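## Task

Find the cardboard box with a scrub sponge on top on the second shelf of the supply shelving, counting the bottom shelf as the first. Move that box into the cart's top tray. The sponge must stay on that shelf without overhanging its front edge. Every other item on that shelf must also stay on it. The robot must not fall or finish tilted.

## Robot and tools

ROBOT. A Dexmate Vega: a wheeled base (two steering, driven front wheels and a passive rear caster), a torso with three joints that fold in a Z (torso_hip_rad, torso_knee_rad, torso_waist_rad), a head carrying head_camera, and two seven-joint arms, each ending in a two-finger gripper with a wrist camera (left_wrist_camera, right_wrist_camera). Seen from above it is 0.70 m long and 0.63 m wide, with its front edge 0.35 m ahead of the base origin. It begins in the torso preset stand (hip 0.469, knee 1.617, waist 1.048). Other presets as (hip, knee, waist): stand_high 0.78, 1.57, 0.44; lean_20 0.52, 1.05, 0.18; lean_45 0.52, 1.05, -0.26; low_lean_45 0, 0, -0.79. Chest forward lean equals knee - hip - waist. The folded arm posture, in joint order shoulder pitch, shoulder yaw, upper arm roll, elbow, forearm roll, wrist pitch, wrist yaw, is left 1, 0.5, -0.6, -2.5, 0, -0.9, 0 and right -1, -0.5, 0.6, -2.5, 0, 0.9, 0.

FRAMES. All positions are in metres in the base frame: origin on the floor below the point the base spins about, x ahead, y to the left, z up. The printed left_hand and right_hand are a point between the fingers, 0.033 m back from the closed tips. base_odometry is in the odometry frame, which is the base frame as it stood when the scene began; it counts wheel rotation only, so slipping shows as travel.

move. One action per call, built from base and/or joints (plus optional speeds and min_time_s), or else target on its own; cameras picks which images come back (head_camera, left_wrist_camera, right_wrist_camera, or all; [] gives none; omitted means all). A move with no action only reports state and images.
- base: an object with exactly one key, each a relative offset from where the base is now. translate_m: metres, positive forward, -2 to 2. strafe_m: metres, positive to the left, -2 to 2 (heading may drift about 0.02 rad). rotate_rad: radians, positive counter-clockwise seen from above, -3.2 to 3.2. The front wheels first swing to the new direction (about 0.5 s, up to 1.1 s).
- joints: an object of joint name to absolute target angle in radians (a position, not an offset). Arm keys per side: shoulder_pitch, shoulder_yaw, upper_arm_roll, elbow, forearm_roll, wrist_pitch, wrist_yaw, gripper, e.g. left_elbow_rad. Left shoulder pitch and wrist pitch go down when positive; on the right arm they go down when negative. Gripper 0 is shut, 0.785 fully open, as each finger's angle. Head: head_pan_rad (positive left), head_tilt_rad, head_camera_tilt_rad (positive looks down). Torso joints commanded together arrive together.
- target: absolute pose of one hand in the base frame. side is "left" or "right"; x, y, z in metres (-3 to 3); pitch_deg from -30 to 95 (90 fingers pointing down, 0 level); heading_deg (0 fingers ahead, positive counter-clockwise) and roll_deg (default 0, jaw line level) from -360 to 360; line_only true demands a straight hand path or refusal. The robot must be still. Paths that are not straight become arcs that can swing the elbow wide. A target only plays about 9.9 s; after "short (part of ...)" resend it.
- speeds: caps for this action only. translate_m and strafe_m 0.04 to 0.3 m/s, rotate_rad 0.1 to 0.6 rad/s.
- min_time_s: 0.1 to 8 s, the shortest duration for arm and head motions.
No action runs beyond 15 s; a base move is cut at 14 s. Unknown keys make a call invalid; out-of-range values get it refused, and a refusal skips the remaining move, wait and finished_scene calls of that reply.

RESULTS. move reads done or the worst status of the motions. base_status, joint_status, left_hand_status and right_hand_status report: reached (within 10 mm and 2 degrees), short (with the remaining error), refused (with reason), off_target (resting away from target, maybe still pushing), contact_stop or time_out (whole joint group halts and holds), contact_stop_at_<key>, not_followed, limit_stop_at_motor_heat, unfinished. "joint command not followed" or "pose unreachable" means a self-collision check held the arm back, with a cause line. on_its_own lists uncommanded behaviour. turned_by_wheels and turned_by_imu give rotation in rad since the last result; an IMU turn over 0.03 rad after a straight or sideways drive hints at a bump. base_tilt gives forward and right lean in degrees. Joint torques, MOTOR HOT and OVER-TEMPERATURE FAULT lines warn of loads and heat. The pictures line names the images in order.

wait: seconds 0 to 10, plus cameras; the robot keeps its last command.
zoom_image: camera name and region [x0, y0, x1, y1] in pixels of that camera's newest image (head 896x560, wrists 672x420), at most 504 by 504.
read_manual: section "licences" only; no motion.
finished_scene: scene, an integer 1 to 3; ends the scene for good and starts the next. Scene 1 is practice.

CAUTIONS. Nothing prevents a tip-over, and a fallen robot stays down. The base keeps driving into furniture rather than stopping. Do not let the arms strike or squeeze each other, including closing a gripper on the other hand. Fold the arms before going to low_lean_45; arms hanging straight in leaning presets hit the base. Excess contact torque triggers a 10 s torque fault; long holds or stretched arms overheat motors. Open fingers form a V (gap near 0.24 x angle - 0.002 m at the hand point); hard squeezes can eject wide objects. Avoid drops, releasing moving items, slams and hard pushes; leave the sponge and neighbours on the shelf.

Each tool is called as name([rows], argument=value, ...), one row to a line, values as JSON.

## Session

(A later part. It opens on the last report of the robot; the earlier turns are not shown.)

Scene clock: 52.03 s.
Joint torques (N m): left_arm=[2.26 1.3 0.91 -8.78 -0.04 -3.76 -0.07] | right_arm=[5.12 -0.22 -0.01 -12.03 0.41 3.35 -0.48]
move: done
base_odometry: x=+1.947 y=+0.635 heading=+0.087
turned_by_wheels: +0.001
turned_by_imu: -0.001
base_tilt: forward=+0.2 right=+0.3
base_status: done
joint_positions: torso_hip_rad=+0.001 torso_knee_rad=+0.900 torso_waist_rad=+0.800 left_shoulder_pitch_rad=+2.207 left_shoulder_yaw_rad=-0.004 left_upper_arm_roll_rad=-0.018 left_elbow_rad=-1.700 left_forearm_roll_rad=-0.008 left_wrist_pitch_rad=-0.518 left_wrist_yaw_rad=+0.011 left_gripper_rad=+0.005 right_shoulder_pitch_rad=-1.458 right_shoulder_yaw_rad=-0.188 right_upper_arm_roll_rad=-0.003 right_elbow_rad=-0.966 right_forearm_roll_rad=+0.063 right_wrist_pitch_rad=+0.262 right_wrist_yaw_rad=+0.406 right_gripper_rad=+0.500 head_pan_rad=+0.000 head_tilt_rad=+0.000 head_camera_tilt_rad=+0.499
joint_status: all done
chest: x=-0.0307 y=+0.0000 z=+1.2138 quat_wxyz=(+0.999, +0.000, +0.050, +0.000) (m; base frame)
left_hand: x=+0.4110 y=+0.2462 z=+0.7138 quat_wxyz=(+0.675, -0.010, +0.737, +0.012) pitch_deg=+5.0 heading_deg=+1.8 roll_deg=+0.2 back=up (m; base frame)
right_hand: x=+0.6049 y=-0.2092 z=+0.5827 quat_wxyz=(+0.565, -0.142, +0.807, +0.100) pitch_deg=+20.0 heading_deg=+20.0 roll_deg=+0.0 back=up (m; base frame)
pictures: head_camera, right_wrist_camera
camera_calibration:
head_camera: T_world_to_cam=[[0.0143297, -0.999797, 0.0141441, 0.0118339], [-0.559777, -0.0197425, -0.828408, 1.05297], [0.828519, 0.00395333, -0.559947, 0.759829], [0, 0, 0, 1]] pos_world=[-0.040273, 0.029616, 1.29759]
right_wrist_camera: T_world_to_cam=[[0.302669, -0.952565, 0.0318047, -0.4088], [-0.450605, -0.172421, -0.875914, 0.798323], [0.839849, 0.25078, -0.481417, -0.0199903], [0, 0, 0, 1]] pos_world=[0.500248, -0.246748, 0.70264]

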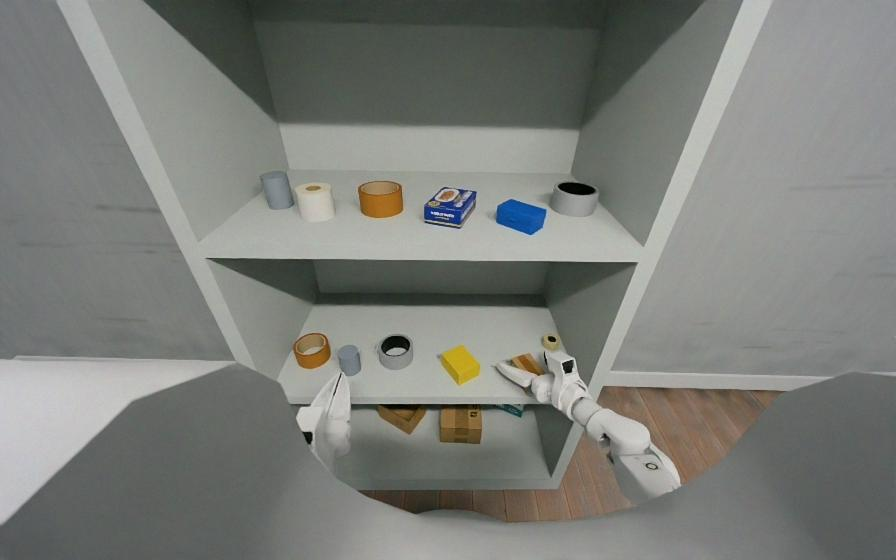

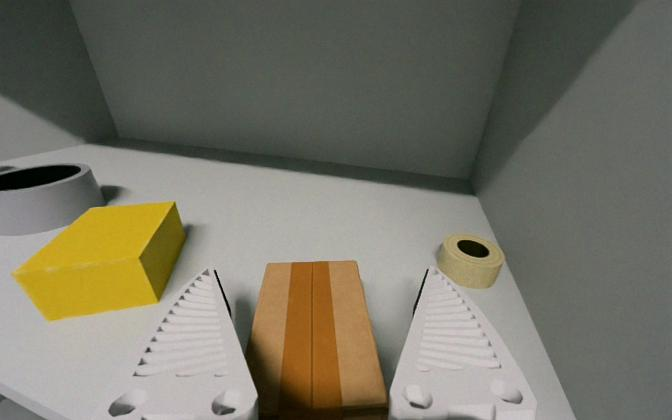

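move(joints={"right_gripper_rad":0.1}, cameras=[])

move(joints={"torso_hip_rad":0.12,"torso_knee_rad":1.02}, cameras=["head_camera","right_wrist_camera"])

Scene clock: 56.07 s.
Joint torques (N m): left_arm=[2.82 1.03 1.23 -8.66 -0.09 -3.91 -0.08] | right_arm=[3.61 -5.45 1.86 1.09 -0.68 -4.65 -2.08]
move: done
base_odometry: x=+1.947 y=+0.635 heading=+0.087
turned_by_wheels: +0.000
turned_by_imu: +0.001
base_tilt: forward=+0.1 right=+0.3
base_status: not commanded
joint_positions: torso_hip_rad=+0.001 torso_knee_rad=+0.900 torso_waist_rad=+0.800 left_shoulder_pitch_rad=+2.207 left_shoulder_yaw_rad=-0.004 left_upper_arm_roll_rad=-0.018 left_elbow_rad=-1.700 left_forearm_roll_rad=-0.008 left_wrist_pitch_rad=-0.518 left_wrist_yaw_rad=+0.011 left_gripper_rad=+0.005 right_shoulder_pitch_rad=-1.458 right_shoulder_yaw_rad=-0.188 right_upper_arm_roll_rad=-0.004 right_elbow_rad=-0.968 right_forearm_roll_rad=+0.064 right_wrist_pitch_rad=+0.264 right_wrist_yaw_rad=+0.406 right_gripper_rad=+0.101 head_pan_rad=+0.000 head_tilt_rad=+0.000 head_camera_tilt_rad=+0.499
joint_status: all done
chest: x=-0.0309 y=+0.0000 z=+1.2138 quat_wxyz=(+0.999, +0.000, +0.049, +0.000) (m; base frame)
left_hand: x=+0.4110 y=+0.2462 z=+0.7139 quat_wxyz=(+0.676, -0.010, +0.737, +0.012) pitch_deg=+5.0 heading_deg=+1.8 roll_deg=+0.2 back=up (m; base frame)
right_hand: x=+0.6055 y=-0.2086 z=+0.5842 quat_wxyz=(+0.566, -0.142, +0.806, +0.100) pitch_deg=+19.8 heading_deg=+20.0 roll_deg=+0.0 back=up (m; base frame)
pictures: none
No camera images: "cameras" was empty.

Scene clock: 57.70 s.
Joint torques (N m): left_arm=[2.47 1.49 0.94 -8.37 -0.12 -3.19 0.15] | right_arm=[6.04 -4.2 0.73 -6.64 0.38 3.24 -0.38]
move: done
base_odometry: x=+1.947 y=+0.635 heading=+0.087
turned_by_wheels: +0.000
turned_by_imu: +0.000
base_tilt: forward=+0.2 right=+0.3
base_status: not commanded
joint_positions: torso_hip_rad=+0.120 torso_knee_rad=+1.020 torso_waist_rad=+0.800 left_shoulder_pitch_rad=+2.207 left_shoulder_yaw_rad=-0.004 left_upper_arm_roll_rad=-0.018 left_elbow_rad=-1.700 left_forearm_roll_rad=-0.008 left_wrist_pitch_rad=-0.518 left_wrist_yaw_rad=+0.011 left_gripper_rad=+0.005 right_shoulder_pitch_rad=-1.458 right_shoulder_yaw_rad=-0.188 right_upper_arm_roll_rad=-0.004 right_elbow_rad=-0.967 right_forearm_roll_rad=+0.063 right_wrist_pitch_rad=+0.262 right_wrist_yaw_rad=+0.406 right_gripper_rad=+0.100 head_pan_rad=+0.000 head_tilt_rad=+0.000 head_camera_tilt_rad=+0.499
joint_status: all done
chest: x=-0.0425 y=+0.0000 z=+1.2604 quat_wxyz=(+0.999, +0.000, +0.050, +0.000) (m; base frame)
left_hand: x=+0.3988 y=+0.2462 z=+0.7600 quat_wxyz=(+0.675, -0.010, +0.738, +0.012) pitch_deg=+5.1 heading_deg=+1.8 roll_deg=+0.2 back=up (m; base frame)
right_hand: x=+0.5926 y=-0.2089 z=+0.6288 quat_wxyz=(+0.564, -0.142, +0.807, +0.100) pitch_deg=+20.1 heading_deg=+20.0 roll_deg=+0.0 back=up (m; base frame)
pictures: head_camera, right_wrist_camera
camera_calibration:
head_camera: T_world_to_cam=[[0.0143428, -0.999797, 0.0141289, 0.0113636], [-0.560605, -0.0197412, -0.827848, 1.08423], [0.827959, 0.0039529, -0.560774, 0.796703], [0, 0, 0, 1]] pos_world=[-0.0519771, 0.029616, 1.34419]
right_wrist_camera: T_world_to_cam=[[0.302991, -0.952471, 0.0315357, -0.406225], [-0.451103, -0.172493, -0.875644, 0.833368], [0.839466, 0.251087, -0.481927, 0.0130657], [0, 0, 0, 1]] pos_world=[0.488049, -0.246448, 0.748841]

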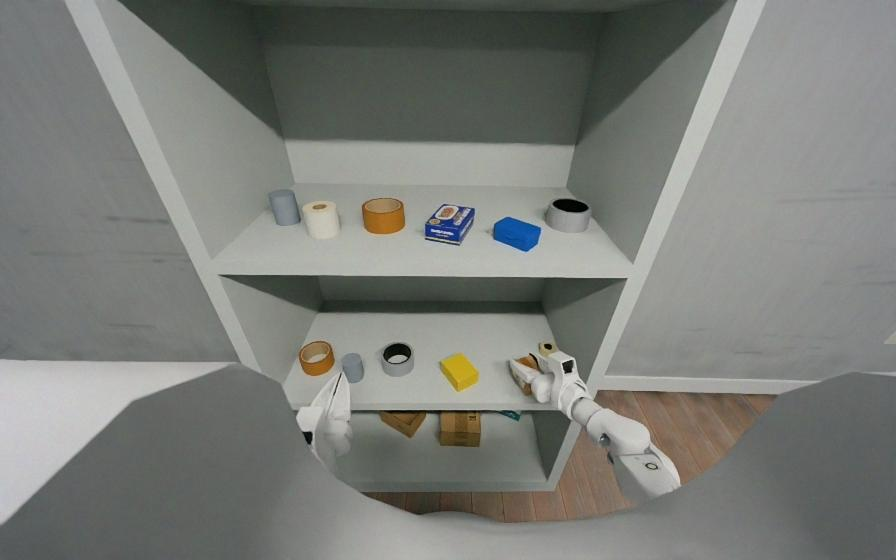

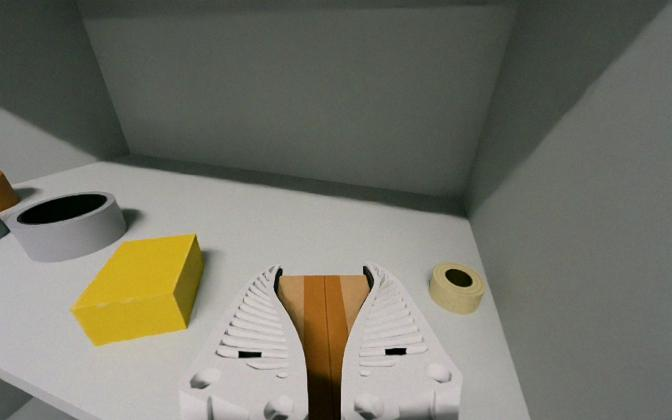

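move(base={"translate_m":-0.35}, joints={"torso_hip_rad":0.45,"torso_knee_rad":1.35}, cameras=[])

move(base={"rotate_rad":0.506}, joints={"right_shoulder_pitch_rad":-1.454,"right_shoulder_yaw_rad":0,"right_upper_arm_roll_rad":0,"right_elbow_rad":-1.325,"right_forearm_roll_rad":0,"right_wrist_pitch_rad":-0.12,"right_wrist_yaw_rad":0,"head_camera_tilt_rad":0.45}, cameras=[])

move(base={"translate_m":-2.0}, cameras=[])

move(base={"translate_m":-0.4}, cameras=[])

move(base={"rotate_rad":-2.08}, cameras=["head_camera","right_wrist_camera"])

Scene clock: 61.13 s.
Joint torques (N m): left_arm=[2.69 -0.15 0.64 -9.28 -0.03 -4.29 0.13] | right_arm=[7.55 -4.14 1.24 -5.79 0.59 3.43 -0.25]
move: done
base_odometry: x=+1.598 y=+0.606 heading=+0.088
turned_by_wheels: +0.001
turned_by_imu: +0.004
base_tilt: forward=+0.1 right=+0.3
base_status: done
joint_positions: torso_hip_rad=+0.450 torso_knee_rad=+1.350 torso_waist_rad=+0.800 left_shoulder_pitch_rad=+2.207 left_shoulder_yaw_rad=-0.004 left_upper_arm_roll_rad=-0.018 left_elbow_rad=-1.700 left_forearm_roll_rad=-0.008 left_wrist_pitch_rad=-0.518 left_wrist_yaw_rad=+0.011 left_gripper_rad=+0.005 right_shoulder_pitch_rad=-1.458 right_shoulder_yaw_rad=-0.188 right_upper_arm_roll_rad=-0.004 right_elbow_rad=-0.967 right_forearm_roll_rad=+0.063 right_wrist_pitch_rad=+0.262 right_wrist_yaw_rad=+0.406 right_gripper_rad=+0.100 head_pan_rad=+0.000 head_tilt_rad=+0.000 head_camera_tilt_rad=+0.499
joint_status: all done
chest: x=-0.1050 y=+0.0000 z=+1.3777 quat_wxyz=(+0.999, +0.000, +0.050, +0.000) (m; base frame)
left_hand: x=+0.3364 y=+0.2462 z=+0.8773 quat_wxyz=(+0.675, -0.010, +0.738, +0.012) pitch_deg=+5.1 heading_deg=+1.8 roll_deg=+0.2 back=up (m; base frame)
right_hand: x=+0.5301 y=-0.2090 z=+0.7460 quat_wxyz=(+0.564, -0.142, +0.807, +0.100) pitch_deg=+20.1 heading_deg=+20.0 roll_deg=+0.0 back=up (m; base frame)
pictures: none
No camera images: "cameras" was empty.

Scene clock: 64.20 s.
Joint torques (N m): left_arm=[2.61 1.02 0.75 -8.52 -0.04 -3.93 0.2] | right_arm=[19.98 2.01 3.82 -14.24 -0.45 4.48 -0.32]
move: done
base_odometry: x=+1.598 y=+0.606 heading=+0.593
turned_by_wheels: +0.506
turned_by_imu: +0.494
base_tilt: forward=+0.2 right=+0.3
base_status: done
joint_positions: torso_hip_rad=+0.450 torso_knee_rad=+1.350 torso_waist_rad=+0.800 left_shoulder_pitch_rad=+2.207 left_shoulder_yaw_rad=-0.004 left_upper_arm_roll_rad=-0.018 left_elbow_rad=-1.700 left_forearm_roll_rad=-0.008 left_wrist_pitch_rad=-0.518 left_wrist_yaw_rad=+0.011 left_gripper_rad=+0.005 right_shoulder_pitch_rad=-1.455 right_shoulder_yaw_rad=-0.003 right_upper_arm_roll_rad=+0.000 right_elbow_rad=-1.319 right_forearm_roll_rad=+0.001 right_wrist_pitch_rad=-0.115 right_wrist_yaw_rad=+0.006 right_gripper_rad=+0.100 head_pan_rad=+0.000 head_tilt_rad=+0.000 head_camera_tilt_rad=+0.451
joint_status: all done
chest: x=-0.1050 y=+0.0000 z=+1.3777 quat_wxyz=(+0.999, +0.000, +0.050, +0.000) (m; base frame)
left_hand: x=+0.3364 y=+0.2462 z=+0.8773 quat_wxyz=(+0.675, -0.010, +0.738, +0.012) pitch_deg=+5.1 heading_deg=+1.8 roll_deg=+0.2 back=up (m; base frame)
right_hand: x=+0.6018 y=-0.2287 z=+0.8183 quat_wxyz=(+0.573, -0.002, +0.820, +0.002) pitch_deg=+20.1 heading_deg=+0.3 roll_deg=+0.0 back=up (m; base frame)
pictures: none
No camera images: "cameras" was empty.

Scene clock: 72.93 s.
Joint torques (N m): left_arm=[1.88 0.79 0.83 -9.08 -0.12 -4.01 0.06] | right_arm=[19.8 0.68 2.41 -12.89 -0.48 4.07 0.05]
move: done
base_odometry: x=-0.060 y=-0.511 heading=+0.594
turned_by_wheels: +0.001
turned_by_imu: +0.016
base_tilt: forward=+0.2 right=+0.3
base_status: done
joint_positions: torso_hip_rad=+0.450 torso_knee_rad=+1.350 torso_waist_rad=+0.800 left_shoulder_pitch_rad=+2.207 left_shoulder_yaw_rad=-0.004 left_upper_arm_roll_rad=-0.018 left_elbow_rad=-1.700 left_forearm_roll_rad=-0.008 left_wrist_pitch_rad=-0.518 left_wrist_yaw_rad=+0.011 left_gripper_rad=+0.005 right_shoulder_pitch_rad=-1.454 right_shoulder_yaw_rad=+0.000 right_upper_arm_roll_rad=+0.000 right_elbow_rad=-1.324 right_forearm_roll_rad=+0.000 right_wrist_pitch_rad=-0.120 right_wrist_yaw_rad=+0.000 right_gripper_rad=+0.100 head_pan_rad=+0.000 head_tilt_rad=+0.000 head_camera_tilt_rad=+0.451
joint_status: not commanded
chest: x=-0.1049 y=+0.0000 z=+1.3777 quat_wxyz=(+0.999, +0.000, +0.050, +0.000) (m; base frame)
left_hand: x=+0.3364 y=+0.2462 z=+0.8773 quat_wxyz=(+0.675, -0.010, +0.738, +0.012) pitch_deg=+5.1 heading_deg=+1.8 roll_deg=+0.2 back=up (m; base frame)
right_hand: x=+0.6023 y=-0.2293 z=+0.8195 quat_wxyz=(+0.573, +0.000, +0.820, +0.000) pitch_deg=+20.1 heading_deg=+0.0 roll_deg=+0.0 back=up (m; base frame)
pictures: none
No camera images: "cameras" was empty.

Scene clock: 76.07 s.
Joint torques (N m): left_arm=[2.52 -0.11 0.76 -9.25 -0.11 -4.22 0.04] | right_arm=[17.52 0.12 2.79 -14.76 -0.32 3.87 -0.19]
move: done
base_odometry: x=-0.392 y=-0.735 heading=+0.595
turned_by_wheels: +0.001
turned_by_imu: +0.004
base_tilt: forward=+0.1 right=+0.2
base_status: done
joint_positions: torso_hip_rad=+0.450 torso_knee_rad=+1.350 torso_waist_rad=+0.800 left_shoulder_pitch_rad=+2.207 left_shoulder_yaw_rad=-0.004 left_upper_arm_roll_rad=-0.018 left_elbow_rad=-1.700 left_forearm_roll_rad=-0.008 left_wrist_pitch_rad=-0.518 left_wrist_yaw_rad=+0.011 left_gripper_rad=+0.005 right_shoulder_pitch_rad=-1.454 right_shoulder_yaw_rad=+0.000 right_upper_arm_roll_rad=+0.000 right_elbow_rad=-1.324 right_forearm_roll_rad=+0.000 right_wrist_pitch_rad=-0.120 right_wrist_yaw_rad=+0.000 right_gripper_rad=+0.100 head_pan_rad=+0.000 head_tilt_rad=+0.000 head_camera_tilt_rad=+0.451
joint_status: not commanded
chest: x=-0.1049 y=+0.0000 z=+1.3777 quat_wxyz=(+0.999, +0.000, +0.050, +0.000) (m; base frame)
left_hand: x=+0.3364 y=+0.2462 z=+0.8773 quat_wxyz=(+0.675, -0.010, +0.738, +0.012) pitch_deg=+5.1 heading_deg=+1.8 roll_deg=+0.2 back=up (m; base frame)
right_hand: x=+0.6023 y=-0.2293 z=+0.8195 quat_wxyz=(+0.573, +0.000, +0.820, +0.000) pitch_deg=+20.1 heading_deg=+0.0 roll_deg=+0.0 back=up (m; base frame)
pictures: none
No camera images: "cameras" was empty.

Scene clock: 81.10 s.
Joint torques (N m): left_arm=[1.47 0.3 0.64 -9.12 -0.06 -3.31 0.23] | right_arm=[17.16 0.09 2.18 -13.85 -0.05 4.72 0.02]
move: done
base_odometry: x=-0.392 y=-0.736 heading=-1.483
turned_by_wheels: -2.078
turned_by_imu: -2.019
base_tilt: forward=+0.2 right=+0.3
base_status: done
joint_positions: torso_hip_rad=+0.450 torso_knee_rad=+1.350 torso_waist_rad=+0.800 left_shoulder_pitch_rad=+2.207 left_shoulder_yaw_rad=-0.004 left_upper_arm_roll_rad=-0.018 left_elbow_rad=-1.700 left_forearm_roll_rad=-0.008 left_wrist_pitch_rad=-0.518 left_wrist_yaw_rad=+0.011 left_gripper_rad=+0.005 right_shoulder_pitch_rad=-1.454 right_shoulder_yaw_rad=+0.000 right_upper_arm_roll_rad=+0.000 right_elbow_rad=-1.324 right_forearm_roll_rad=+0.000 right_wrist_pitch_rad=-0.120 right_wrist_yaw_rad=+0.000 right_gripper_rad=+0.100 head_pan_rad=+0.000 head_tilt_rad=+0.000 head_camera_tilt_rad=+0.451
joint_status: not commanded
chest: x=-0.1049 y=+0.0000 z=+1.3777 quat_wxyz=(+0.999, +0.000, +0.050, +0.000) (m; base frame)
left_hand: x=+0.3364 y=+0.2462 z=+0.8773 quat_wxyz=(+0.675, -0.010, +0.738, +0.012) pitch_deg=+5.1 heading_deg=+1.8 roll_deg=+0.2 back=up (m; base frame)
right_hand: x=+0.6023 y=-0.2293 z=+0.8195 quat_wxyz=(+0.573, +0.000, +0.820, +0.000) pitch_deg=+20.1 heading_deg=+0.0 roll_deg=+0.0 back=up (m; base frame)
pictures: head_camera, right_wrist_camera
camera_calibration:
head_camera: T_world_to_cam=[[0.0137775, -0.999795, 0.0148422, 0.00946542], [-0.519677, -0.0198411, -0.854132, 1.19135], [0.854252, 0.00405462, -0.519844, 0.859541], [0, 0, 0, 1]] pos_world=[-0.115279, 0.0296161, 1.46425]
right_wrist_camera: T_world_to_cam=[[-0.0409383, -0.998648, 0.0320385, -0.238514], [-0.483106, -0.0082841, -0.875523, 1.05813], [0.874605, -0.0513204, -0.482113, 0.0115867], [0, 0, 0, 1]] pos_world=[0.491288, -0.228832, 0.939642]

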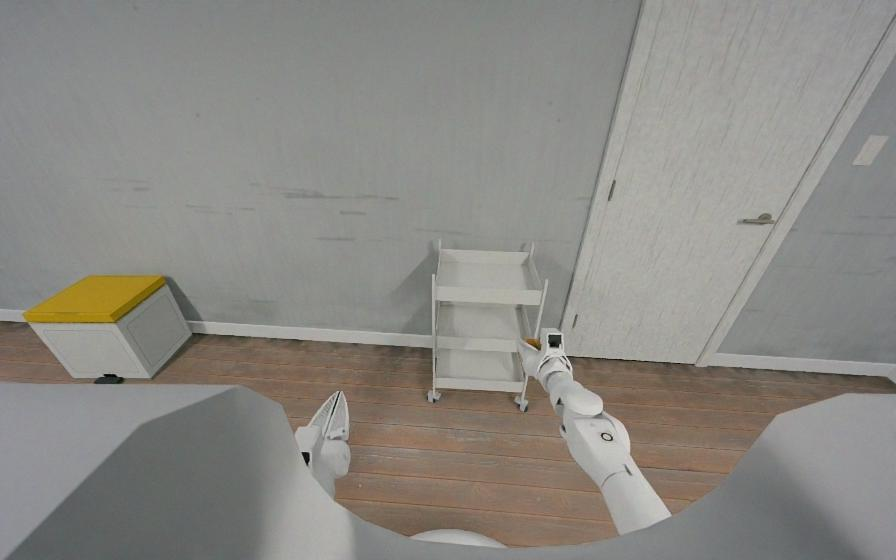

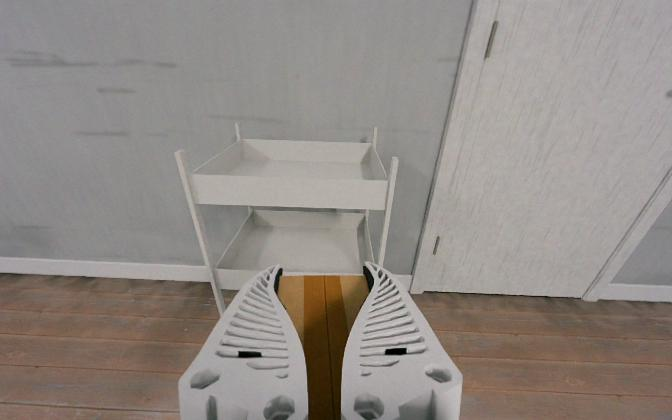

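move(base={"rotate_rad":0.066}, cameras=[])

move(base={"translate_m":0.56}, cameras=["head_camera","right_wrist_camera"])

Scene clock: 82.70 s.
Joint torques (N m): left_arm=[2.12 -0.25 0.91 -9.28 -0.07 -4.21 0.14] | right_arm=[17.24 0.49 2.48 -13.16 -0.2 2.26 -0.1]
move: done
base_odometry: x=-0.392 y=-0.736 heading=-1.417
turned_by_wheels: +0.066
turned_by_imu: +0.064
base_tilt: forward=+0.2 right=+0.2
base_status: done
joint_positions: torso_hip_rad=+0.450 torso_knee_rad=+1.350 torso_waist_rad=+0.800 left_shoulder_pitch_rad=+2.207 left_shoulder_yaw_rad=-0.004 left_upper_arm_roll_rad=-0.018 left_elbow_rad=-1.700 left_forearm_roll_rad=-0.008 left_wrist_pitch_rad=-0.518 left_wrist_yaw_rad=+0.011 left_gripper_rad=+0.005 right_shoulder_pitch_rad=-1.454 right_shoulder_yaw_rad=+0.000 right_upper_arm_roll_rad=+0.000 right_elbow_rad=-1.324 right_forearm_roll_rad=+0.000 right_wrist_pitch_rad=-0.120 right_wrist_yaw_rad=+0.000 right_gripper_rad=+0.100 head_pan_rad=+0.000 head_tilt_rad=+0.000 head_camera_tilt_rad=+0.451
joint_status: not commanded
chest: x=-0.1049 y=+0.0000 z=+1.3777 quat_wxyz=(+0.999, +0.000, +0.050, +0.000) (m; base frame)
left_hand: x=+0.3364 y=+0.2462 z=+0.8773 quat_wxyz=(+0.675, -0.010, +0.738, +0.012) pitch_deg=+5.1 heading_deg=+1.8 roll_deg=+0.2 back=up (m; base frame)
right_hand: x=+0.6023 y=-0.2293 z=+0.8195 quat_wxyz=(+0.573, +0.000, +0.820, +0.000) pitch_deg=+20.1 heading_deg=+0.0 roll_deg=+0.0 back=up (m; base frame)
pictures: none
No camera images: "cameras" was empty.

Scene clock: 86.40 s.
Joint torques (N m): left_arm=[1.58 0.11 0.85 -9.15 -0.17 -4.05 0.07] | right_arm=[17.14 0.49 2.58 -13.14 -0.28 3.39 -0.04]
move: done
base_odometry: x=-0.308 y=-1.289 heading=-1.418
turned_by_wheels: -0.001
turned_by_imu: -0.003
base_tilt: forward=+0.1 right=+0.3
base_status: done
joint_positions: torso_hip_rad=+0.450 torso_knee_rad=+1.350 torso_waist_rad=+0.800 left_shoulder_pitch_rad=+2.207 left_shoulder_yaw_rad=-0.004 left_upper_arm_roll_rad=-0.018 left_elbow_rad=-1.700 left_forearm_roll_rad=-0.008 left_wrist_pitch_rad=-0.518 left_wrist_yaw_rad=+0.011 left_gripper_rad=+0.005 right_shoulder_pitch_rad=-1.454 right_shoulder_yaw_rad=+0.000 right_upper_arm_roll_rad=+0.000 right_elbow_rad=-1.324 right_forearm_roll_rad=+0.000 right_wrist_pitch_rad=-0.120 right_wrist_yaw_rad=+0.000 right_gripper_rad=+0.100 head_pan_rad=+0.000 head_tilt_rad=+0.000 head_camera_tilt_rad=+0.451
joint_status: not commanded
chest: x=-0.1048 y=+0.0000 z=+1.3777 quat_wxyz=(+0.999, +0.000, +0.050, +0.000) (m; base frame)
left_hand: x=+0.3364 y=+0.2462 z=+0.8772 quat_wxyz=(+0.675, -0.010, +0.738, +0.012) pitch_deg=+5.1 heading_deg=+1.8 roll_deg=+0.2 back=up (m; base frame)
right_hand: x=+0.6024 y=-0.2293 z=+0.8195 quat_wxyz=(+0.573, +0.000, +0.820, +0.000) pitch_deg=+20.1 heading_deg=+0.0 roll_deg=+0.0 back=up (m; base frame)
pictures: head_camera, right_wrist_camera
camera_calibration:
head_camera: T_world_to_cam=[[0.0137773, -0.999795, 0.0148416, 0.00946488], [-0.519723, -0.0198407, -0.854105, 1.19135], [0.854224, 0.00405368, -0.519889, 0.859519], [0, 0, 0, 1]] pos_world=[-0.115179, 0.029616, 1.46425]
right_wrist_camera: T_world_to_cam=[[-0.0409319, -0.998648, 0.0320435, -0.238515], [-0.483183, -0.00828701, -0.87548, 1.05808], [0.874562, -0.051318, -0.482191, 0.0115451], [0, 0, 0, 1]] pos_world=[0.491389, -0.228832, 0.939542]

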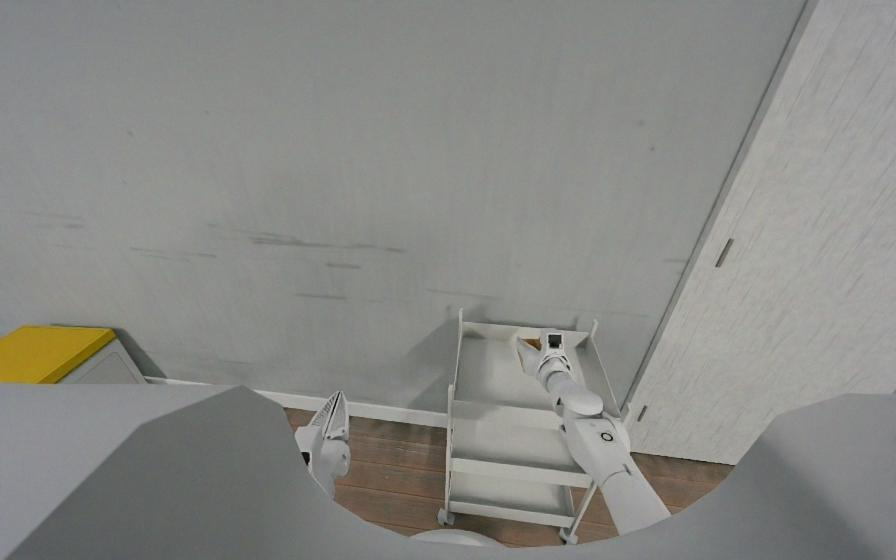

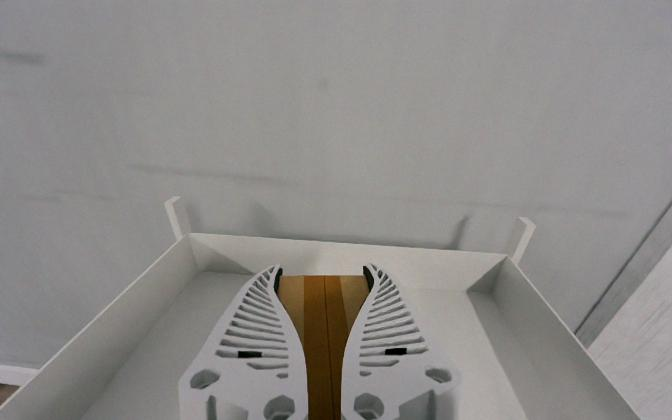

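move(joints={"torso_hip_rad":0.155,"torso_knee_rad":1.055}, cameras=["head_camera","right_wrist_camera"])

Scene clock: 89.20 s.
Joint torques (N m): left_arm=[2.75 1.18 0.84 -8.5 -0.1 -3.83 0.01] | right_arm=[8.8 1.19 2.6 -2.4 -0.17 -4.02 -0.63]
move: done
base_odometry: x=-0.308 y=-1.289 heading=-1.418
turned_by_wheels: +0.000
turned_by_imu: +0.001
base_tilt: forward=+0.2 right=+0.3
base_status: not commanded
joint_positions: torso_hip_rad=+0.155 torso_knee_rad=+1.055 torso_waist_rad=+0.800 left_shoulder_pitch_rad=+2.207 left_shoulder_yaw_rad=-0.004 left_upper_arm_roll_rad=-0.018 left_elbow_rad=-1.700 left_forearm_roll_rad=-0.008 left_wrist_pitch_rad=-0.518 left_wrist_yaw_rad=+0.011 left_gripper_rad=+0.005 right_shoulder_pitch_rad=-1.454 right_shoulder_yaw_rad=+0.000 right_upper_arm_roll_rad=+0.000 right_elbow_rad=-1.326 right_forearm_roll_rad=+0.000 right_wrist_pitch_rad=-0.119 right_wrist_yaw_rad=+0.000 right_gripper_rad=+0.100 head_pan_rad=+0.000 head_tilt_rad=+0.000 head_camera_tilt_rad=+0.451
joint_status: all done
chest: x=-0.0477 y=+0.0000 z=+1.2738 quat_wxyz=(+0.999, +0.000, +0.050, +0.000) (m; base frame)
left_hand: x=+0.3939 y=+0.2462 z=+0.7736 quat_wxyz=(+0.675, -0.010, +0.737, +0.012) pitch_deg=+5.0 heading_deg=+1.8 roll_deg=+0.2 back=up (m; base frame)
right_hand: x=+0.6607 y=-0.2293 z=+0.7178 quat_wxyz=(+0.575, +0.000, +0.818, +0.000) pitch_deg=+19.9 heading_deg=+0.0 roll_deg=+0.0 back=up (m; base frame)
pictures: head_camera, right_wrist_camera
camera_calibration:
head_camera: T_world_to_cam=[[0.0137688, -0.999795, 0.0148505, 0.0102077], [-0.519179, -0.0198413, -0.854435, 1.13277], [0.854554, 0.00405451, -0.519346, 0.756005], [0, 0, 0, 1]] pos_world=[-0.0580767, 0.0296161, 1.36036]
right_wrist_camera: T_world_to_cam=[[-0.0409805, -0.998653, 0.0318253, -0.232669], [-0.479532, -0.00828597, -0.877485, 0.996294], [0.876567, -0.051221, -0.478546, -0.0923665], [0, 0, 0, 1]] pos_world=[0.549185, -0.228832, 0.837436]

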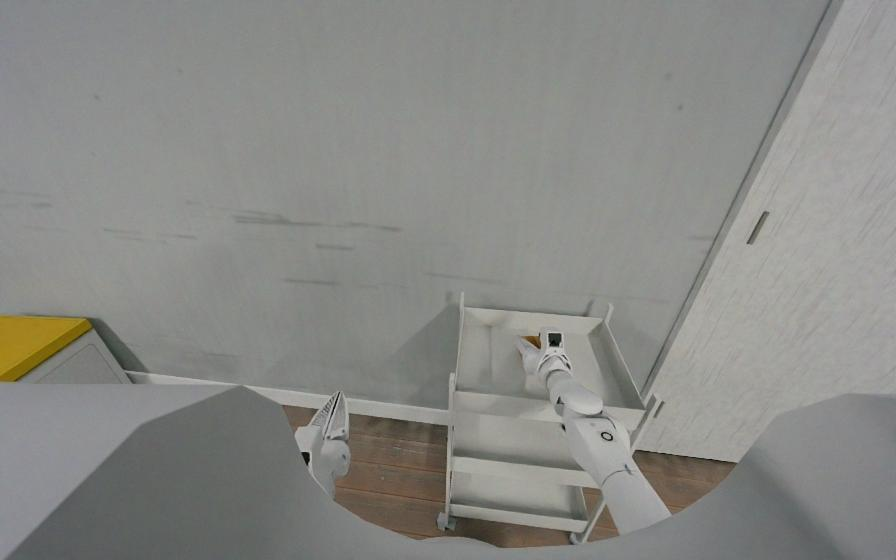

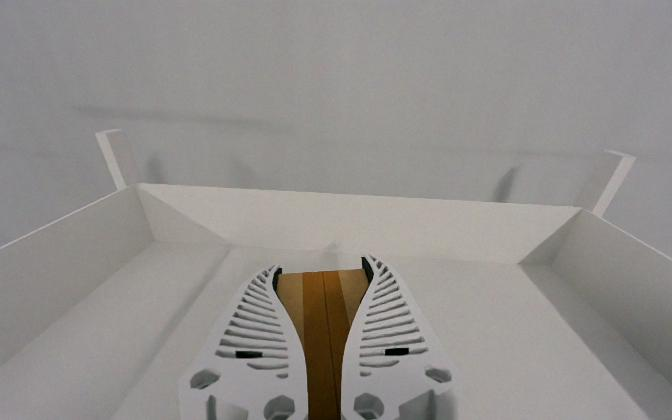

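move(joints={"right_gripper_rad":0.5}, cameras=[])

move(joints={"torso_hip_rad":0.28,"torso_knee_rad":1.18}, cameras=["head_camera","right_wrist_camera"])

Scene clock: 90.47 s.
Joint torques (N m): left_arm=[2.14 1.01 0.71 -9.29 -0.13 -3.87 0.11] | right_arm=[8.15 0.54 1.65 -7.6 -0.07 3.84 0.04]
move: done
base_odometry: x=-0.308 y=-1.289 heading=-1.418
turned_by_wheels: +0.000
turned_by_imu: +0.000
base_tilt: forward=+0.2 right=+0.3
base_status: not commanded
joint_positions: torso_hip_rad=+0.155 torso_knee_rad=+1.055 torso_waist_rad=+0.800 left_shoulder_pitch_rad=+2.207 left_shoulder_yaw_rad=-0.004 left_upper_arm_roll_rad=-0.018 left_elbow_rad=-1.700 left_forearm_roll_rad=-0.008 left_wrist_pitch_rad=-0.518 left_wrist_yaw_rad=+0.011 left_gripper_rad=+0.005 right_shoulder_pitch_rad=-1.454 right_shoulder_yaw_rad=+0.000 right_upper_arm_roll_rad=+0.000 right_elbow_rad=-1.325 right_forearm_roll_rad=+0.000 right_wrist_pitch_rad=-0.120 right_wrist_yaw_rad=+0.000 right_gripper_rad=+0.500 head_pan_rad=+0.000 head_tilt_rad=+0.000 head_camera_tilt_rad=+0.451
joint_status: all done
chest: x=-0.0474 y=+0.0000 z=+1.2737 quat_wxyz=(+0.999, +0.000, +0.050, +0.000) (m; base frame)
left_hand: x=+0.3940 y=+0.2462 z=+0.7734 quat_wxyz=(+0.675, -0.010, +0.738, +0.012) pitch_deg=+5.1 heading_deg=+1.8 roll_deg=+0.2 back=up (m; base frame)
right_hand: x=+0.6604 y=-0.2293 z=+0.7165 quat_wxyz=(+0.573, +0.000, +0.819, +0.000) pitch_deg=+20.0 heading_deg=+0.0 roll_deg=+0.0 back=up (m; base frame)
pictures: none
No camera images: "cameras" was empty.

Scene clock: 92.10 s.
Joint torques (N m): left_arm=[2.7 -0.74 0.88 -9.21 -0.08 -3.74 0.05] | right_arm=[7.86 -0.09 2.2 -9.39 0.15 2.95 -0.19]
move: done
base_odometry: x=-0.308 y=-1.289 heading=-1.418
turned_by_wheels: +0.000
turned_by_imu: +0.000
base_tilt: forward=+0.1 right=+0.3
base_status: not commanded
joint_positions: torso_hip_rad=+0.280 torso_knee_rad=+1.180 torso_waist_rad=+0.800 left_shoulder_pitch_rad=+2.207 left_shoulder_yaw_rad=-0.004 left_upper_arm_roll_rad=-0.018 left_elbow_rad=-1.700 left_forearm_roll_rad=-0.008 left_wrist_pitch_rad=-0.518 left_wrist_yaw_rad=+0.011 left_gripper_rad=+0.005 right_shoulder_pitch_rad=-1.454 right_shoulder_yaw_rad=+0.000 right_upper_arm_roll_rad=+0.000 right_elbow_rad=-1.325 right_forearm_roll_rad=+0.000 right_wrist_pitch_rad=-0.120 right_wrist_yaw_rad=+0.000 right_gripper_rad=+0.500 head_pan_rad=+0.000 head_tilt_rad=+0.000 head_camera_tilt_rad=+0.451
joint_status: all done
chest: x=-0.0679 y=+0.0000 z=+1.3198 quat_wxyz=(+0.999, +0.000, +0.050, +0.000) (m; base frame)
left_hand: x=+0.3734 y=+0.2462 z=+0.8194 quat_wxyz=(+0.675, -0.010, +0.738, +0.012) pitch_deg=+5.1 heading_deg=+1.8 roll_deg=+0.2 back=up (m; base frame)
right_hand: x=+0.6397 y=-0.2293 z=+0.7624 quat_wxyz=(+0.573, +0.000, +0.819, +0.000) pitch_deg=+20.0 heading_deg=+0.0 roll_deg=+0.0 back=up (m; base frame)
pictures: head_camera, right_wrist_camera
camera_calibration:
head_camera: T_world_to_cam=[[0.0137752, -0.999795, 0.0148428, 0.00981401], [-0.519605, -0.0198401, -0.854176, 1.16119], [0.854296, 0.00405402, -0.519772, 0.797736], [0, 0, 0, 1]] pos_world=[-0.0782787, 0.0296161, 1.40635]
right_wrist_camera: T_world_to_cam=[[-0.0409284, -0.998647, 0.0320818, -0.235195], [-0.48213, -0.00838414, -0.87606, 1.02591], [0.875143, -0.0513233, -0.481134, -0.0498105], [0, 0, 0, 1]] pos_world=[0.528588, -0.228832, 0.88234]

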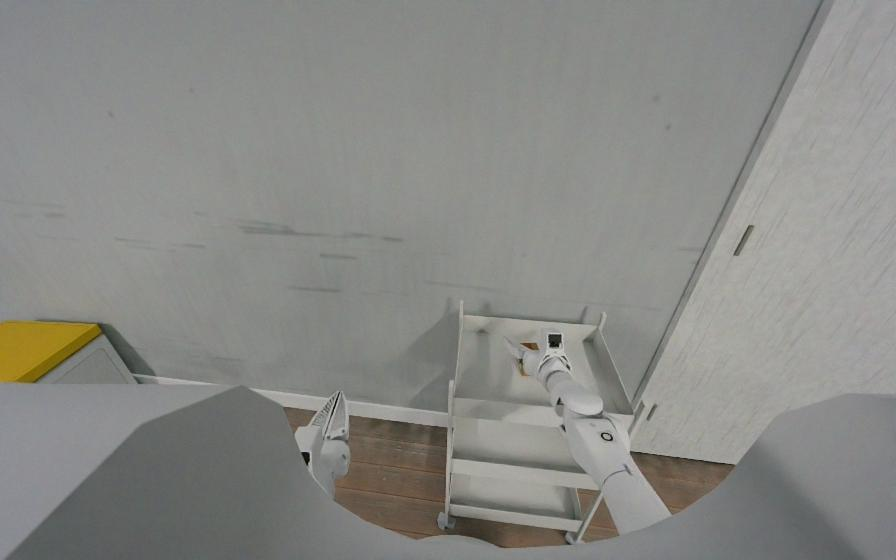

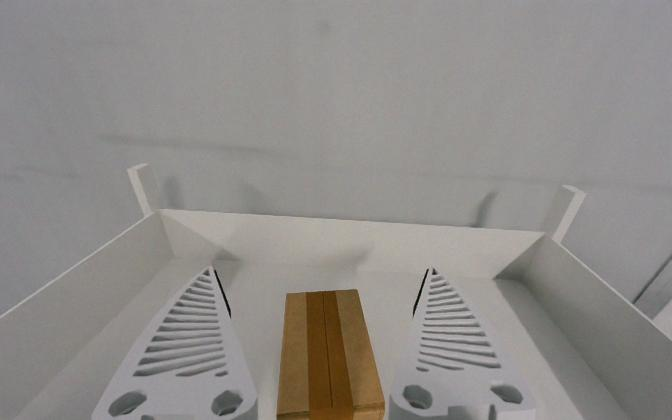

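finished_scene(scene=2)

The scene is finished: the task was done.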